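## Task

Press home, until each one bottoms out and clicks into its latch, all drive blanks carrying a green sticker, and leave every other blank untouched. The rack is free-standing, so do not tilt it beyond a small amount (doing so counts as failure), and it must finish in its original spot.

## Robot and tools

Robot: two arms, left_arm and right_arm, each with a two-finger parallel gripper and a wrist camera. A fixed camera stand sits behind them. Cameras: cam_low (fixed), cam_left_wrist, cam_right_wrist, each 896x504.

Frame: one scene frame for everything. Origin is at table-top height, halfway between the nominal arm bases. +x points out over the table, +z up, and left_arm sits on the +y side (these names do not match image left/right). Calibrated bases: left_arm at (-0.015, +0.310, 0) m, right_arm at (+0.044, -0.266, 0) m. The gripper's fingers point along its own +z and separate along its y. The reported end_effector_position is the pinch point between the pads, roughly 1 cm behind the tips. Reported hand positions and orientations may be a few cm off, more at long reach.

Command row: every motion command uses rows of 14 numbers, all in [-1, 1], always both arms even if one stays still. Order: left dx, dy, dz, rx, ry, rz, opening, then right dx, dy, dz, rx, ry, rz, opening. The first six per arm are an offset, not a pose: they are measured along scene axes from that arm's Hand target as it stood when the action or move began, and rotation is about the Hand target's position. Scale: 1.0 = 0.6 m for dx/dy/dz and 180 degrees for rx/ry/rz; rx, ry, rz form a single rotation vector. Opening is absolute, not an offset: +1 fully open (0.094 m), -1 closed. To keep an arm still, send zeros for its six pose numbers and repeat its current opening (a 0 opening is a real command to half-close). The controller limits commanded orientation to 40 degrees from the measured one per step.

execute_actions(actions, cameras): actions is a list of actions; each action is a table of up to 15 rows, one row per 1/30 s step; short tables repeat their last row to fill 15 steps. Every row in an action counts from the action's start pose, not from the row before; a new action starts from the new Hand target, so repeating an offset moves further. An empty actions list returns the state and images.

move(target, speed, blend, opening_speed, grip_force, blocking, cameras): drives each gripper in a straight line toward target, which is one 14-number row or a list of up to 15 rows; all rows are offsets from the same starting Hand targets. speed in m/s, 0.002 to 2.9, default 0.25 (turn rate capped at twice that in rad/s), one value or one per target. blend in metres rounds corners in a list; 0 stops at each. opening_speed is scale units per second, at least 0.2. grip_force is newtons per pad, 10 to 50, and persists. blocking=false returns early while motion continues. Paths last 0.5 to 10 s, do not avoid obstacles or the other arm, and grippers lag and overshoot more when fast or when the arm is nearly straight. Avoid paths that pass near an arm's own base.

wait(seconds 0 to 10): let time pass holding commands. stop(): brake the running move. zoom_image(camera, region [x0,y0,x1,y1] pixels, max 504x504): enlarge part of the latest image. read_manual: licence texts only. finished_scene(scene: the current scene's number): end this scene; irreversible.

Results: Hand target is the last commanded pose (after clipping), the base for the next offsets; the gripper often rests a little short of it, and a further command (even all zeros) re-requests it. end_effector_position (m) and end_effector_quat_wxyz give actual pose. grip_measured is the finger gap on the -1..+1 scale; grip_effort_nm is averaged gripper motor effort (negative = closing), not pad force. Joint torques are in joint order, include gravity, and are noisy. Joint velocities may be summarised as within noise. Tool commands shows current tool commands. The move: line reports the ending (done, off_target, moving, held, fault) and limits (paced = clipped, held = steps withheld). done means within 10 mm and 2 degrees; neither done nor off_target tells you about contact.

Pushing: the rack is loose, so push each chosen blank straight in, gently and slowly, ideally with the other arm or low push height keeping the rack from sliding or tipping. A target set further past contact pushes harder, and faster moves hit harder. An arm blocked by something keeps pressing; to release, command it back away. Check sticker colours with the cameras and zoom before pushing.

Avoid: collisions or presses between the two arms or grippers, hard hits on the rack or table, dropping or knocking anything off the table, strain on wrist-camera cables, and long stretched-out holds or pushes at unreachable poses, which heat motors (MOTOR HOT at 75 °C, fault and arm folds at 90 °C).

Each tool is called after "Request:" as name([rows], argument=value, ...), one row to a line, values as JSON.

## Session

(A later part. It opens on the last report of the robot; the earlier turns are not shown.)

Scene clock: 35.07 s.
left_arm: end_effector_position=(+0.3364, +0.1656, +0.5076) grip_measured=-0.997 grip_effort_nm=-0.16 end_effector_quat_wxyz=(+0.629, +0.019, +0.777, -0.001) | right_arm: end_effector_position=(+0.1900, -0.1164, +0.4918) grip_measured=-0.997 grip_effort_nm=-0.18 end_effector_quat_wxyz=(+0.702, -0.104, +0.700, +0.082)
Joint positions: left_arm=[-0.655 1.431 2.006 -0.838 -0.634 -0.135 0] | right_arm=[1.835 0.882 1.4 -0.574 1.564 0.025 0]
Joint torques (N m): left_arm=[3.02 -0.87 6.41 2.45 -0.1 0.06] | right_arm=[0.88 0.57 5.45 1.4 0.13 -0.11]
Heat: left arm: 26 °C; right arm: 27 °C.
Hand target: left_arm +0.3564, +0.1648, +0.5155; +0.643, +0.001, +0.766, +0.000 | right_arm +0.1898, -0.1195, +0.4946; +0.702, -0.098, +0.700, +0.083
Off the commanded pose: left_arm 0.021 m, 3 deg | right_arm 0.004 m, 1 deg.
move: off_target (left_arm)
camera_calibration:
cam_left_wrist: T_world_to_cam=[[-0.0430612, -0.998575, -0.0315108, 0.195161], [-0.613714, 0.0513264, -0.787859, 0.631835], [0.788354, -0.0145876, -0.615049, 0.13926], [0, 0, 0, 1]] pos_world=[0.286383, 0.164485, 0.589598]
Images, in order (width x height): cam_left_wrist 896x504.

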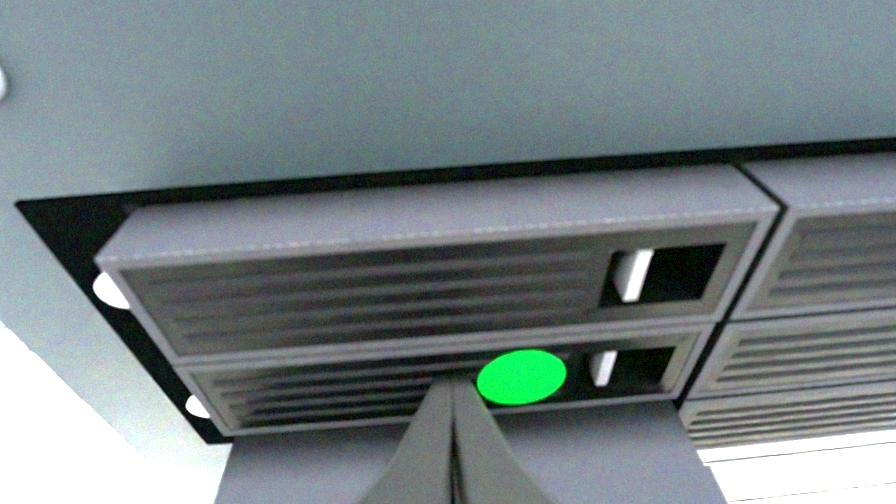

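Request:
move([
  [-0.107,0,0,0,0,0,-1,0,0,0,0,0,0,-1],
  [-0.107,0,-0.05,0,0,0,-1,0,0,0,0,0,0,-1],
], speed=0.08, cameras=["all"])

Scene clock: 38.10 s.
left_arm: end_effector_position=(+0.2941, +0.1613, +0.4742) grip_measured=-0.997 grip_effort_nm=-0.16 end_effector_quat_wxyz=(+0.625, +0.024, +0.780, +0.014) | right_arm: end_effector_position=(+0.1900, -0.1164, +0.4918) grip_measured=-0.997 grip_effort_nm=-0.18 end_effector_quat_wxyz=(+0.702, -0.104, +0.700, +0.082)
Joint positions: left_arm=[-0.817 1.266 1.739 -0.792 -0.804 -0.181 0] | right_arm=[1.835 0.882 1.4 -0.574 1.564 0.025 0]
Joint torques (N m): left_arm=[-0.65 -4.72 4.15 2.15 -0.41 -0.13] | right_arm=[0.9 0.57 5.45 1.4 0.13 -0.11]
Heat: left arm: 27 °C; right arm: 27 °C.
Hand target: left_arm +0.2921, +0.1648, +0.4855; +0.643, +0.001, +0.766, +0.000 | right_arm +0.1898, -0.1195, +0.4946; +0.702, -0.098, +0.700, +0.083
Off the commanded pose: left_arm 0.012 m, 4 deg | right_arm 0.004 m, 1 deg.
move: off_target (left_arm)
camera_calibration:
cam_left_wrist: T_world_to_cam=[[-0.0325282, -0.99766, -0.0601404, 0.198248], [-0.620584, 0.0673284, -0.781244, 0.576071], [0.783465, 0.0119097, -0.621321, 0.152088], [0, 0, 0, 1]] pos_world=[0.244793, 0.157187, 0.556471]
cam_right_wrist: T_world_to_cam=[[0.275838, -0.961144, 0.0107863, -0.170495], [-0.411551, -0.128237, -0.90232, 0.544996], [0.868642, 0.244455, -0.430933, 0.166011], [0, 0, 0, 1]] pos_world=[0.127119, -0.134564, 0.565139]

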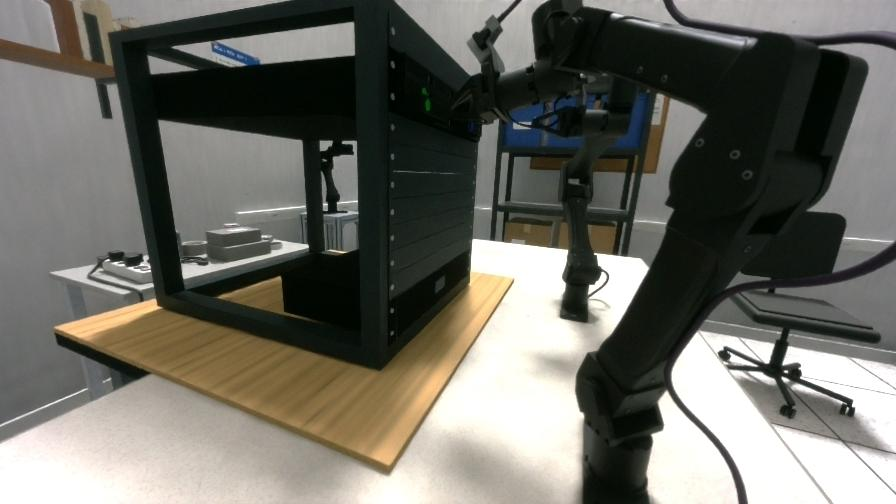

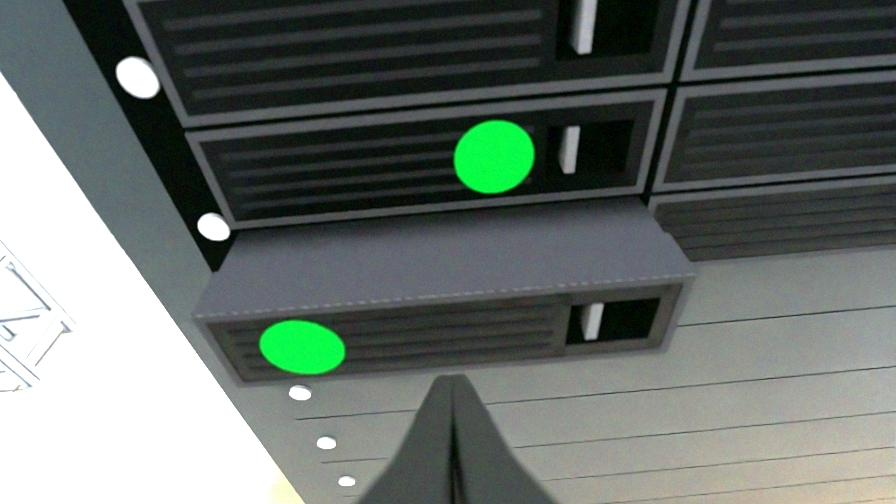

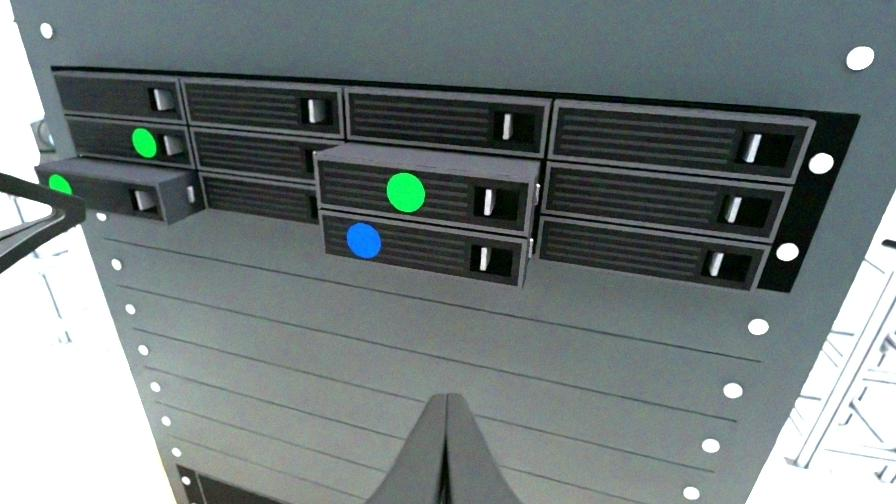

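Request:
move(target=[0.087,0,0.004,0,0,0,-1,0,0,0,0,0,0,-1], speed=0.04, cameras=["all"])

Scene clock: 40.80 s.
left_arm: end_effector_position=(+0.3357, +0.1681, +0.4688) grip_measured=-0.997 grip_effort_nm=-0.16 end_effector_quat_wxyz=(+0.620, +0.015, +0.784, +0.020) | right_arm: end_effector_position=(+0.1900, -0.1164, +0.4918) grip_measured=-0.997 grip_effort_nm=-0.18 end_effector_quat_wxyz=(+0.702, -0.104, +0.700, +0.082)
Joint positions: left_arm=[-0.67 1.346 1.769 -0.724 -0.683 -0.143 0] | right_arm=[1.835 0.882 1.4 -0.574 1.564 0.025 0]
Joint torques (N m): left_arm=[1.35 -2.93 7.46 2.41 0.09 0.07] | right_arm=[0.9 0.59 5.45 1.39 0.13 -0.1]
Heat: left arm: 27 °C; right arm: 27 °C.
Hand target: left_arm +0.3443, +0.1648, +0.4880; +0.643, +0.001, +0.766, +0.000 | right_arm +0.1898, -0.1195, +0.4946; +0.702, -0.098, +0.700, +0.083
Off the commanded pose: left_arm 0.021 m, 4 deg | right_arm 0.004 m, 1 deg.
move: off_target (left_arm)
camera_calibration:
cam_left_wrist: T_world_to_cam=[[-0.0104455, -0.998232, -0.0585157, 0.198045], [-0.632135, 0.0519342, -0.773116, 0.599806], [0.774788, 0.0289142, -0.63156, 0.12095], [0, 0, 0, 1]] pos_world=[0.287517, 0.163047, 0.551695]
cam_right_wrist: T_world_to_cam=[[0.275838, -0.961144, 0.0107863, -0.170495], [-0.411551, -0.128237, -0.90232, 0.544996], [0.868642, 0.244455, -0.430933, 0.166011], [0, 0, 0, 1]] pos_world=[0.127119, -0.134564, 0.565139]

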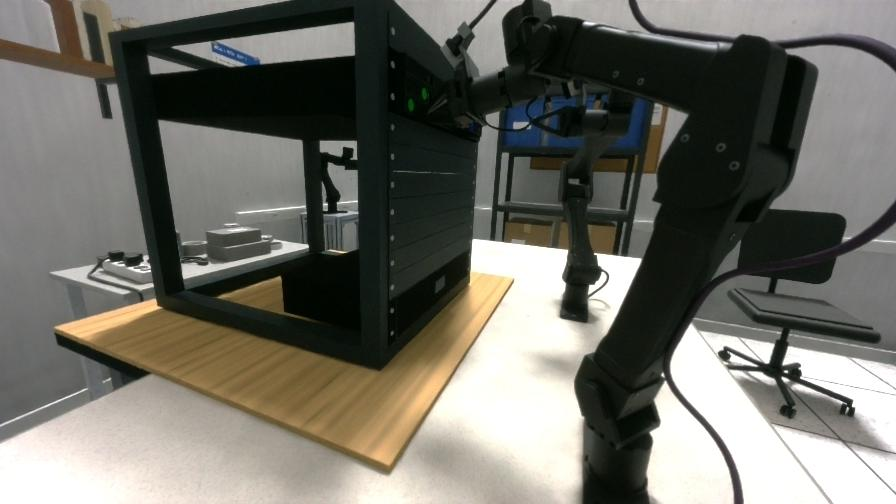

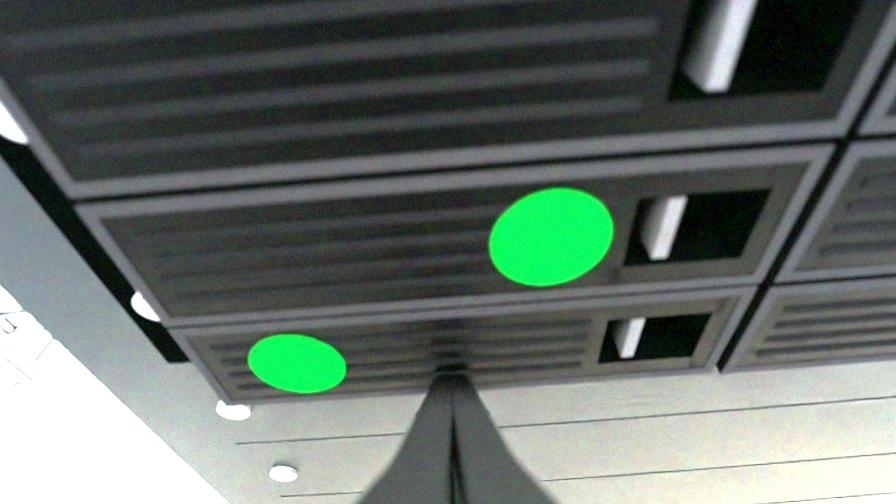

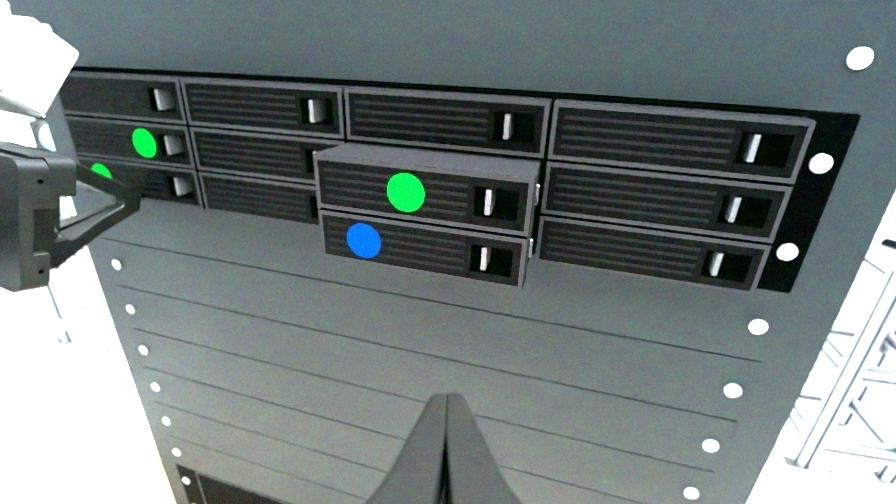

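Request:
move(target=[0.022,0,0.006,0,0,0,-1,0,0,0,0,0,0,-1], speed=0.03, cameras=["cam_left_wrist"])

Request:
move(target=[-0.17,0,0.0,0,0,0,-1,0.15,0.0875,0.037,-0.009,0.123,-0.082,-1], speed=0.12, cameras=["all"])

Scene clock: 44.00 s.
left_arm: end_effector_position=(+0.3367, +0.1682, +0.4700) grip_measured=-0.997 grip_effort_nm=-0.16 end_effector_quat_wxyz=(+0.613, +0.026, +0.790, +0.014) | right_arm: end_effector_position=(+0.1900, -0.1164, +0.4918) grip_measured=-0.997 grip_effort_nm=-0.18 end_effector_quat_wxyz=(+0.702, -0.104, +0.700, +0.082)
Joint positions: left_arm=[-0.651 1.357 1.803 -0.761 -0.64 -0.136 0] | right_arm=[1.835 0.882 1.4 -0.574 1.564 0.025 0]
Joint torques (N m): left_arm=[2.78 -0.88 7.79 2.82 -0.04 0.06] | right_arm=[0.9 0.58 5.45 1.4 0.14 -0.11]
Heat: left arm: 28 °C; right arm: 27 °C.
Hand target: left_arm +0.3575, +0.1650, +0.4917; +0.643, +0.001, +0.766, +0.000 | right_arm +0.1898, -0.1195, +0.4946; +0.702, -0.098, +0.700, +0.083
Off the commanded pose: left_arm 0.030 m, 5 deg | right_arm 0.004 m, 1 deg.
move: off_target (left_arm)
camera_calibration:
cam_left_wrist: T_world_to_cam=[[-0.0352106, -0.997442, -0.0621988, 0.208122], [-0.644843, 0.0702233, -0.761083, 0.596903], [0.763504, 0.0133103, -0.645666, 0.133944], [0, 0, 0, 1]] pos_world=[0.28997, 0.16389, 0.553721]
Images, in order (width x height): cam_left_wrist 896x504.

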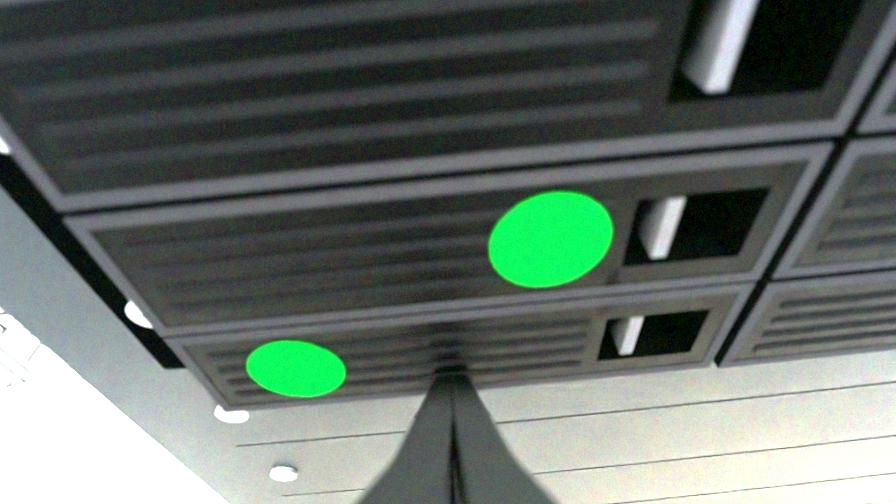

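Scene clock: 47.00 s.
left_arm: end_effector_position=(+0.2599, +0.1568, +0.4958) grip_measured=-0.997 grip_effort_nm=-0.16 end_effector_quat_wxyz=(+0.648, +0.004, +0.762, -0.012) | right_arm: end_effector_position=(+0.2793, -0.0630, +0.5210) grip_measured=-0.997 grip_effort_nm=-0.18 end_effector_quat_wxyz=(+0.603, -0.013, +0.797, +0.037)
Joint positions: left_arm=[-0.976 1.226 1.765 -0.821 -0.955 -0.245 0] | right_arm=[1.254 1.632 2.529 -1.521 1.088 0.613 0]
Joint torques (N m): left_arm=[-0.65 -3.51 4.33 1.16 -0.42 -0.15] | right_arm=[-0.88 -4.26 4.44 1.07 0.2 0.03]
Heat: left arm: 28 °C; right arm: 27 °C.
Hand target: left_arm +0.2555, +0.1648, +0.4915; +0.643, +0.001, +0.766, +0.000 | right_arm +0.2798, -0.0671, +0.5169; +0.559, +0.000, +0.829, +0.000
Off the commanded pose: left_arm 0.010 m, 2 deg | right_arm 0.006 m, 8 deg.
joint sent to its limit (right arm) — joint 4 (wrist pitch), lower limit. The joint targets are off in orientation, not in position.
move: off_target (right_arm)
camera_calibration:
cam_left_wrist: T_world_to_cam=[[-0.033724, -0.999425, 0.00364003, 0.163003], [-0.575001, 0.0164233, -0.817988, 0.586375], [0.817458, -0.0296789, -0.575223, 0.167265], [0, 0, 0, 1]] pos_world=[0.205931, 0.158244, 0.575269]
cam_right_wrist: T_world_to_cam=[[0.0744407, -0.994949, -0.0673367, -0.0492978], [-0.660737, 0.00136528, -0.750617, 0.613674], [0.746917, 0.100368, -0.657298, 0.230821], [0, 0, 0, 1]] pos_world=[0.236742, -0.0730538, 0.609032]

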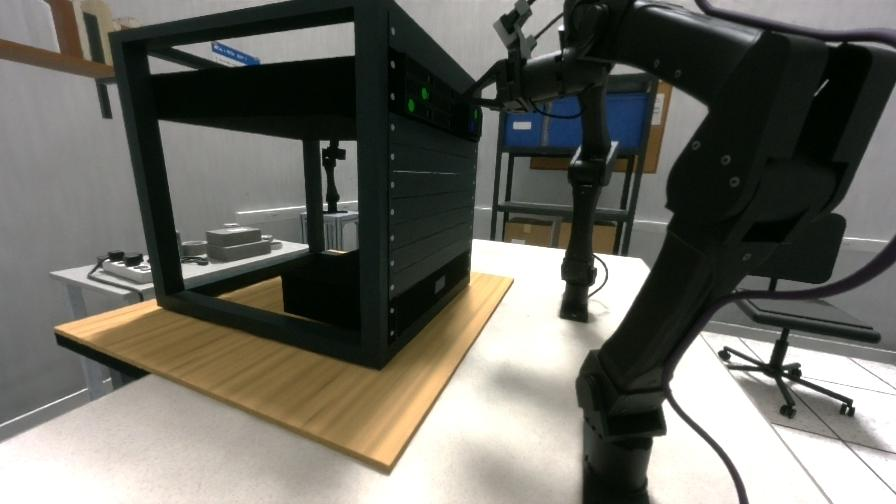

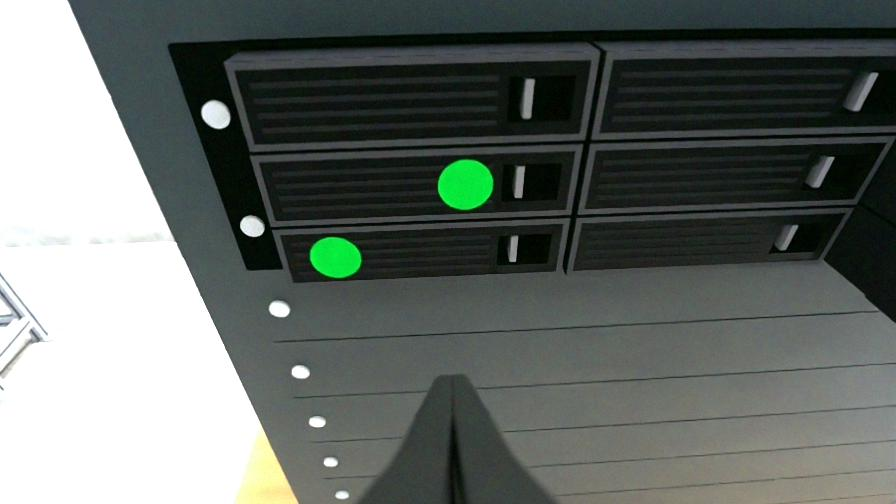

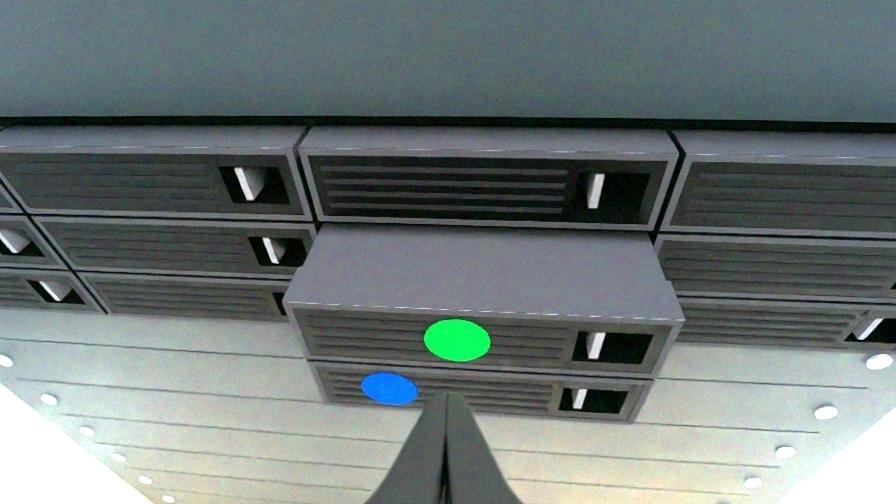

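Request:
move([
  [0,0,0,0,0,0,-1,0.0,-0.005,-0.013,0,0,0,-1],
  [0,0,0,0,0,0,-1,0.025,-0.005,-0.013,0,0,0,-1],
], speed=0.05, cameras=["cam_right_wrist"])

Scene clock: 51.20 s.
left_arm: end_effector_position=(+0.2599, +0.1569, +0.4955) grip_measured=-0.997 grip_effort_nm=-0.16 end_effector_quat_wxyz=(+0.647, +0.004, +0.762, -0.012) | right_arm: end_effector_position=(+0.2940, -0.0663, +0.5136) grip_measured=-0.997 grip_effort_nm=-0.18 end_effector_quat_wxyz=(+0.589, -0.002, +0.808, +0.032)
Joint positions: left_arm=[-0.976 1.226 1.765 -0.823 -0.955 -0.247 0] | right_arm=[1.18 1.652 2.544 -1.522 1.027 0.61 0]
Joint torques (N m): left_arm=[-0.66 -3.55 4.36 1.15 -0.43 -0.15] | right_arm=[-0.96 -4.34 4.51 1.13 0.19 -0.11]
Heat: left arm: 28 °C; right arm: 27 °C.
Hand target: left_arm +0.2555, +0.1648, +0.4915; +0.643, +0.001, +0.766, +0.000 | right_arm +0.2948, -0.0700, +0.5090; +0.559, +0.000, +0.829, +0.000
Off the commanded pose: left_arm 0.010 m, 2 deg | right_arm 0.006 m, 6 deg.
joint sent to its limit (right arm) — joint 4 (wrist pitch), lower limit. The joint targets are off in orientation, not in position.
move: off_target (right_arm)
camera_calibration:
cam_right_wrist: T_world_to_cam=[[0.0482688, -0.996143, -0.0732726, -0.0434301], [-0.686852, 0.020158, -0.726518, 0.614431], [0.725193, 0.0853956, -0.68323, 0.233974], [0, 0, 0, 1]] pos_world=[0.254443, -0.0756286, 0.60307]
Images, in order (width x height): cam_right_wrist 896x504.

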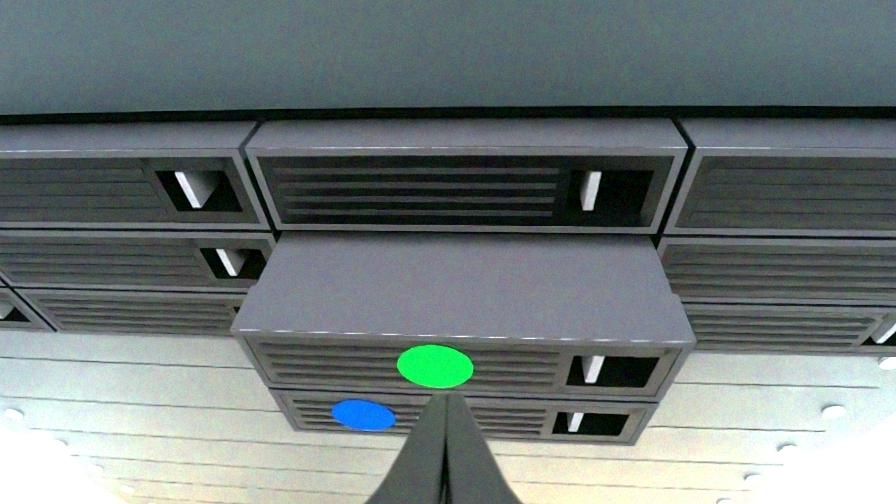

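Request:
move(target=[0,0,0,0,0,0,-1,0.03,0,0.002,0,0,0,-1], speed=0.04, cameras=["cam_right_wrist"])

Scene clock: 53.20 s.
left_arm: end_effector_position=(+0.2599, +0.1569, +0.4955) grip_measured=-0.997 grip_effort_nm=-0.16 end_effector_quat_wxyz=(+0.647, +0.004, +0.762, -0.012) | right_arm: end_effector_position=(+0.3117, -0.0675, +0.5164) grip_measured=-0.997 grip_effort_nm=-0.18 end_effector_quat_wxyz=(+0.585, +0.003, +0.811, +0.027)
Joint positions: left_arm=[-0.976 1.226 1.765 -0.823 -0.955 -0.247 0] | right_arm=[1.104 1.714 2.645 -1.522 0.97 0.555 0]
Joint torques (N m): left_arm=[-0.61 -3.54 4.36 1.16 -0.43 -0.16] | right_arm=[-0.96 -4.57 4.34 1.19 0.16 -0.13]
Heat: left arm: 27 °C; right arm: 27 °C.
Hand target: left_arm +0.2555, +0.1648, +0.4915; +0.643, +0.001, +0.766, +0.000 | right_arm +0.3128, -0.0701, +0.5103; +0.559, +0.000, +0.829, +0.000
Off the commanded pose: left_arm 0.010 m, 2 deg | right_arm 0.007 m, 5 deg.
joint sent to its limit (right arm) — joint 4 (wrist pitch), lower limit. The joint targets are off in orientation, not in position.
move: off_target (right_arm)
camera_calibration:
cam_right_wrist: T_world_to_cam=[[0.0352327, -0.996858, -0.0709454, -0.0424697], [-0.693938, 0.0266826, -0.71954, 0.627609], [0.719173, 0.074583, -0.690817, 0.228296], [0, 0, 0, 1]] pos_world=[0.272834, -0.0761095, 0.606288]
Images, in order (width x height): cam_right_wrist 896x504.

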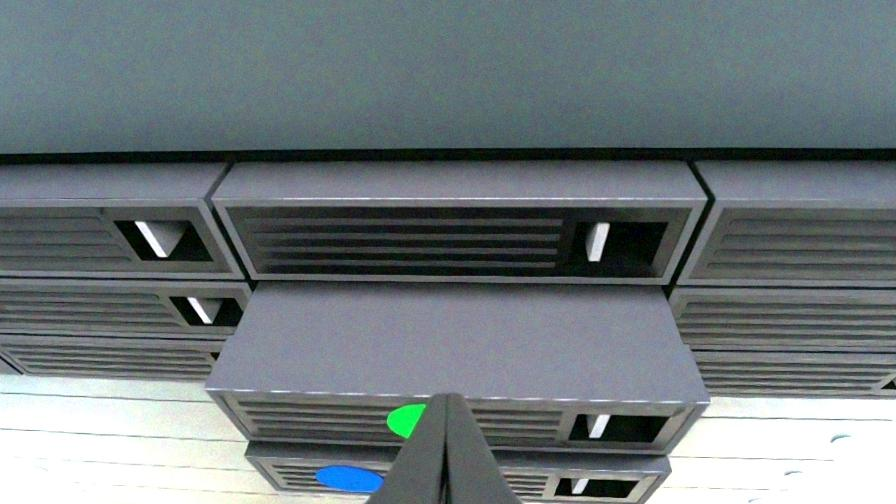

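Request:
move([
  [0,0,0,0,0,0,-1,-0.02,0,0,0,0,0,-1],
  [0,0,0,0,0,0,-1,-0.02,0,-0.017,0,0,0,-1],
  [0,0,0,0,0,0,-1,0.005,0,-0.014,0,0,0,-1],
], speed=0.05, cameras=["cam_right_wrist"])

Scene clock: 58.50 s.
left_arm: end_effector_position=(+0.2599, +0.1569, +0.4955) grip_measured=-0.997 grip_effort_nm=-0.16 end_effector_quat_wxyz=(+0.647, +0.004, +0.762, -0.012) | right_arm: end_effector_position=(+0.3150, -0.0668, +0.5075) grip_measured=-0.997 grip_effort_nm=-0.18 end_effector_quat_wxyz=(+0.576, +0.005, +0.817, +0.022)
Joint positions: left_arm=[-0.976 1.226 1.765 -0.823 -0.955 -0.247 0] | right_arm=[1.09 1.707 2.606 -1.522 0.956 0.575 0]
Joint torques (N m): left_arm=[-0.68 -3.52 4.34 1.16 -0.42 -0.16] | right_arm=[-0.9 -4.75 4.48 1.18 0.18 -0.11]
Heat: left arm: 27 °C; right arm: 28 °C.
Hand target: left_arm +0.2555, +0.1648, +0.4915; +0.643, +0.001, +0.766, +0.000 | right_arm +0.3158, -0.0700, +0.5018; +0.559, +0.000, +0.829, +0.000
Off the commanded pose: left_arm 0.010 m, 2 deg | right_arm 0.007 m, 3 deg.
joint sent to its limit (right arm) — joint 4 (wrist pitch), lower limit. The joint targets still meet the commanded pose.
move: off_target (right_arm)
camera_calibration:
cam_right_wrist: T_world_to_cam=[[0.0248089, -0.997548, -0.0654358, -0.0421558], [-0.709811, 0.0285149, -0.703814, 0.620671], [0.703955, 0.0639079, -0.707364, 0.232199], [0, 0, 0, 1]] pos_world=[0.278147, -0.0745902, 0.598328]
Images, in order (width x height): cam_right_wrist 896x504.

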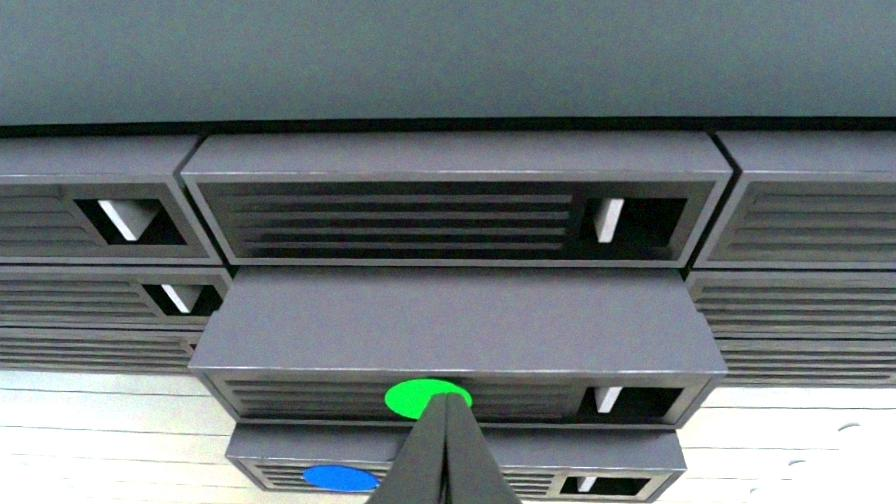

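Request:
move(target=[0,0,0,0,0,0,-1,0.045,0,-0.002,0,0,0,-1], speed=0.04, cameras=["cam_right_wrist"])

Request:
move(target=[0,0,0,0,0,0,-1,0.03,0,-0.001,0,0,0,-1], speed=0.03, cameras=["cam_right_wrist"])

Scene clock: 60.43 s.
left_arm: end_effector_position=(+0.2599, +0.1569, +0.4955) grip_measured=-0.997 grip_effort_nm=-0.16 end_effector_quat_wxyz=(+0.647, +0.004, +0.762, -0.012) | right_arm: end_effector_position=(+0.3391, -0.0692, +0.5060) grip_measured=-0.997 grip_effort_nm=-0.18 end_effector_quat_wxyz=(+0.567, +0.006, +0.824, +0.015)
Joint positions: left_arm=[-0.976 1.226 1.765 -0.823 -0.955 -0.247 0] | right_arm=[0.992 1.788 2.73 -1.533 0.875 0.51 0]
Joint torques (N m): left_arm=[-0.69 -3.55 4.37 1.15 -0.43 -0.16] | right_arm=[-1.18 -4.92 4.36 1.45 0.15 -0.12]
Heat: left arm: 26 °C; right arm: 28 °C.
Hand target: left_arm +0.2555, +0.1648, +0.4915; +0.643, +0.001, +0.766, +0.000 | right_arm +0.3428, -0.0701, +0.5007; +0.559, +0.000, +0.829, +0.000
Off the commanded pose: left_arm 0.010 m, 2 deg | right_arm 0.007 m, 2 deg.
move: done
camera_calibration:
cam_right_wrist: T_world_to_cam=[[0.0145836, -0.998303, -0.0563771, -0.0463798], [-0.724968, 0.0282742, -0.688202, 0.634042], [0.688629, 0.0509081, -0.723325, 0.226645], [0, 0, 0, 1]] pos_world=[0.304262, -0.0757663, 0.597672]
Images, in order (width x height): cam_right_wrist 896x504.

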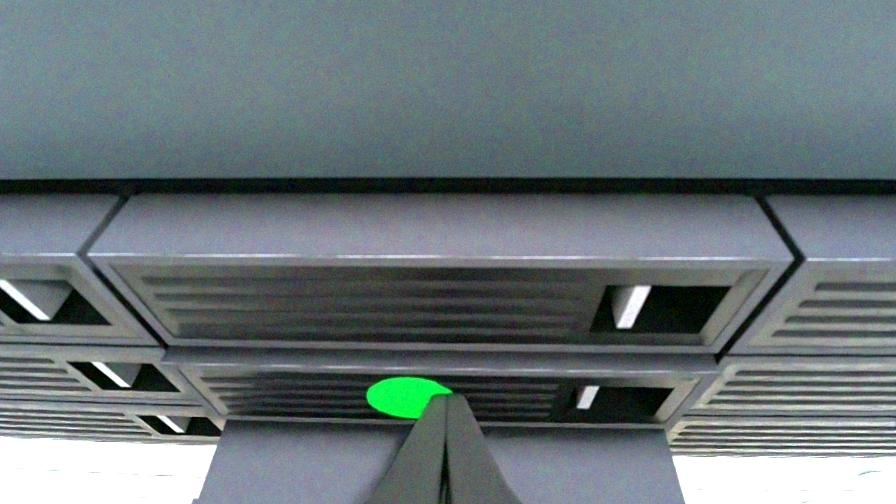

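Scene clock: 61.73 s.
left_arm: end_effector_position=(+0.2599, +0.1569, +0.4955) grip_measured=-0.997 grip_effort_nm=-0.16 end_effector_quat_wxyz=(+0.647, +0.004, +0.762, -0.012) | right_arm: end_effector_position=(+0.3444, -0.0707, +0.5045) grip_measured=-0.997 grip_effort_nm=-0.18 end_effector_quat_wxyz=(+0.558, -0.011, +0.830, +0.020)
Joint positions: left_arm=[-0.976 1.226 1.765 -0.823 -0.955 -0.247 0] | right_arm=[0.952 1.796 2.754 -1.535 0.807 0.463 0]
Joint torques (N m): left_arm=[-0.65 -3.54 4.31 1.15 -0.43 -0.16] | right_arm=[-3.19 -3.43 3.66 2.05 0.3 -0.12]
Heat: left arm: 26 °C; right arm: 28 °C.
Hand target: left_arm +0.2555, +0.1648, +0.4915; +0.643, +0.001, +0.766, +0.000 | right_arm +0.3609, -0.0701, +0.5000; +0.559, +0.000, +0.829, +0.000
Off the commanded pose: left_arm 0.010 m, 2 deg | right_arm 0.017 m, 3 deg.
move: off_target (right_arm)
camera_calibration:
cam_right_wrist: T_world_to_cam=[[0.0471987, -0.997817, -0.0461866, -0.0642626], [-0.739403, -0.00381193, -0.673252, 0.632016], [0.671607, 0.0659271, -0.737969, 0.236295], [0, 0, 0, 1]] pos_world=[0.31165, -0.0772914, 0.596916]
Images, in order (width x height): cam_right_wrist 896x504.

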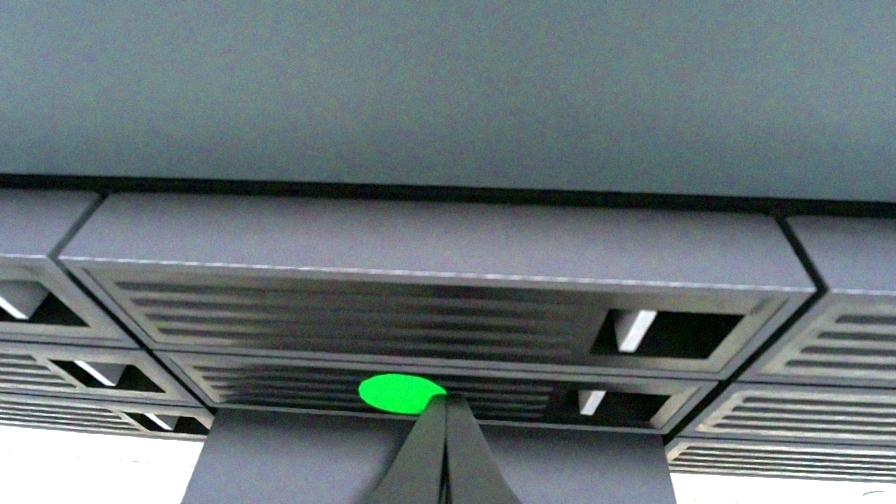

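Request:
move(target=[0,0,0,0,0,0,-1,0.012,0,0,0,0,0,-1], speed=0.03)

Request:
move(target=[-0.05,0,0,0,0,0,-1,-0.2,0,0.02,0,0,0,-1], speed=0.12, cameras=["all"])

Scene clock: 63.43 s.
left_arm: end_effector_position=(+0.2599, +0.1569, +0.4955) grip_measured=-0.997 grip_effort_nm=-0.16 end_effector_quat_wxyz=(+0.647, +0.004, +0.762, -0.012) | right_arm: end_effector_position=(+0.3450, -0.0707, +0.5045) grip_measured=-0.997 grip_effort_nm=-0.18 end_effector_quat_wxyz=(+0.554, -0.018, +0.832, +0.026)
Joint positions: left_arm=[-0.976 1.226 1.765 -0.823 -0.955 -0.247 0] | right_arm=[0.939 1.8 2.771 -1.541 0.778 0.447 0]
Joint torques (N m): left_arm=[-0.65 -3.54 4.31 1.16 -0.43 -0.14] | right_arm=[-4.15 -2.69 3.25 2.28 0.4 -0.13]
Heat: left arm: 26 °C; right arm: 28 °C.
Hand target: left_arm +0.2555, +0.1648, +0.4915; +0.643, +0.001, +0.766, +0.000 | right_arm +0.3681, -0.0700, +0.5000; +0.559, +0.000, +0.829, +0.000
Off the commanded pose: left_arm 0.010 m, 2 deg | right_arm 0.024 m, 4 deg.
move: off_target (right_arm)

Scene clock: 65.47 s.
left_arm: end_effector_position=(+0.2302, +0.1525, +0.4855) grip_measured=-0.997 grip_effort_nm=-0.16 end_effector_quat_wxyz=(+0.640, +0.013, +0.768, -0.006) | right_arm: end_effector_position=(+0.2495, -0.0634, +0.5109) grip_measured=-0.997 grip_effort_nm=-0.18 end_effector_quat_wxyz=(+0.603, -0.036, +0.795, +0.057)
Joint positions: left_arm=[-1.136 1.208 1.765 -0.964 -1.099 -0.359 0] | right_arm=[1.386 1.528 2.367 -1.545 1.146 0.71 0]
Joint torques (N m): left_arm=[-0.66 -3.11 6.37 1.05 -0.56 -0.17] | right_arm=[0.96 -4.92 2.65 1.25 0.58 0.11]
Heat: left arm: 26 °C; right arm: 28 °C.
Hand target: left_arm +0.2255, +0.1648, +0.4915; +0.643, +0.001, +0.766, +0.000 | right_arm +0.2480, -0.0701, +0.5120; +0.559, +0.000, +0.829, +0.000
Off the commanded pose: left_arm 0.015 m, 2 deg | right_arm 0.007 m, 10 deg.
joint sent to its limit (right arm) — joint 4 (wrist pitch), lower limit. The joint targets are off in orientation, not in position.
move: off_target (left_arm, right_arm)
camera_calibration:
cam_left_wrist: T_world_to_cam=[[-0.0386566, -0.999107, -0.0170771, 0.168766], [-0.590419, 0.036625, -0.806265, 0.555665], [0.806171, -0.0210848, -0.591307, 0.194611], [0, 0, 0, 1]] pos_world=[0.17771, 0.152367, 0.565971]
cam_right_wrist: T_world_to_cam=[[0.134309, -0.988427, -0.0705146, -0.060979], [-0.656903, -0.0355321, -0.753138, 0.584421], [0.741916, 0.147475, -0.654073, 0.249012], [0, 0, 0, 1]] pos_world=[0.207351, -0.0762305, 0.598721]

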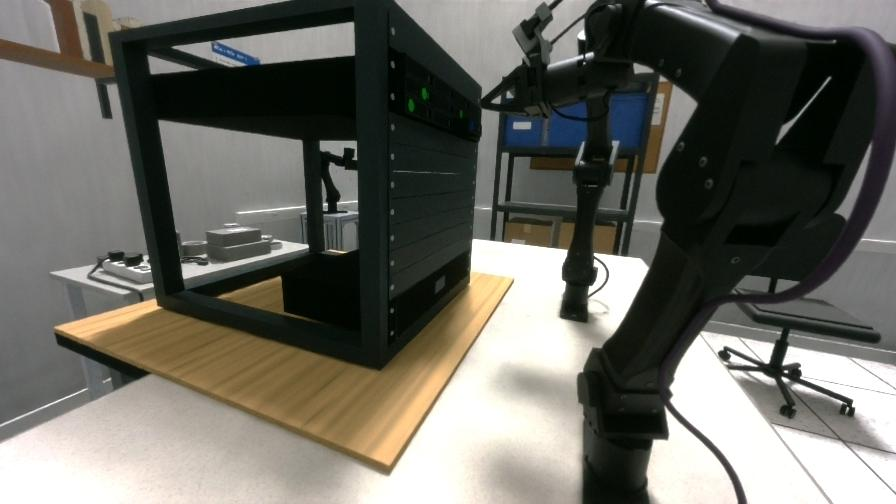

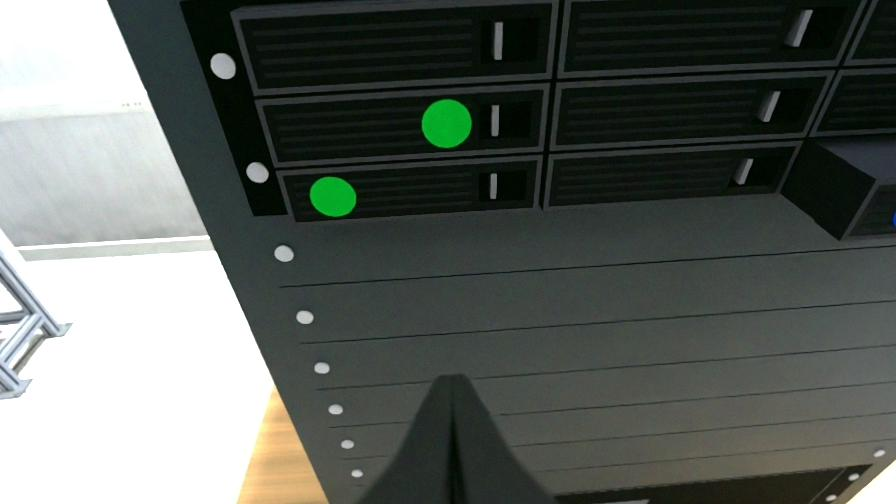

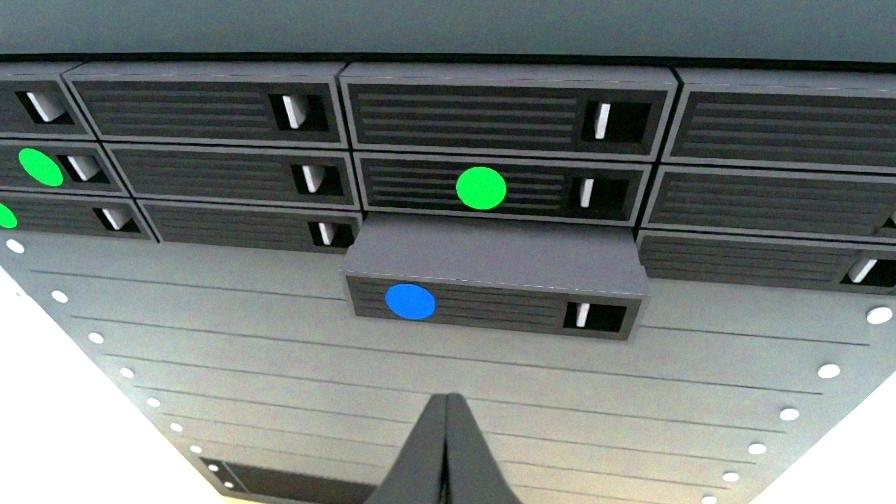

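Looks complete. All three are flush and the rack hasn't moved.

Request:
finished_scene(scene=1)

The scene is finished: the task was done.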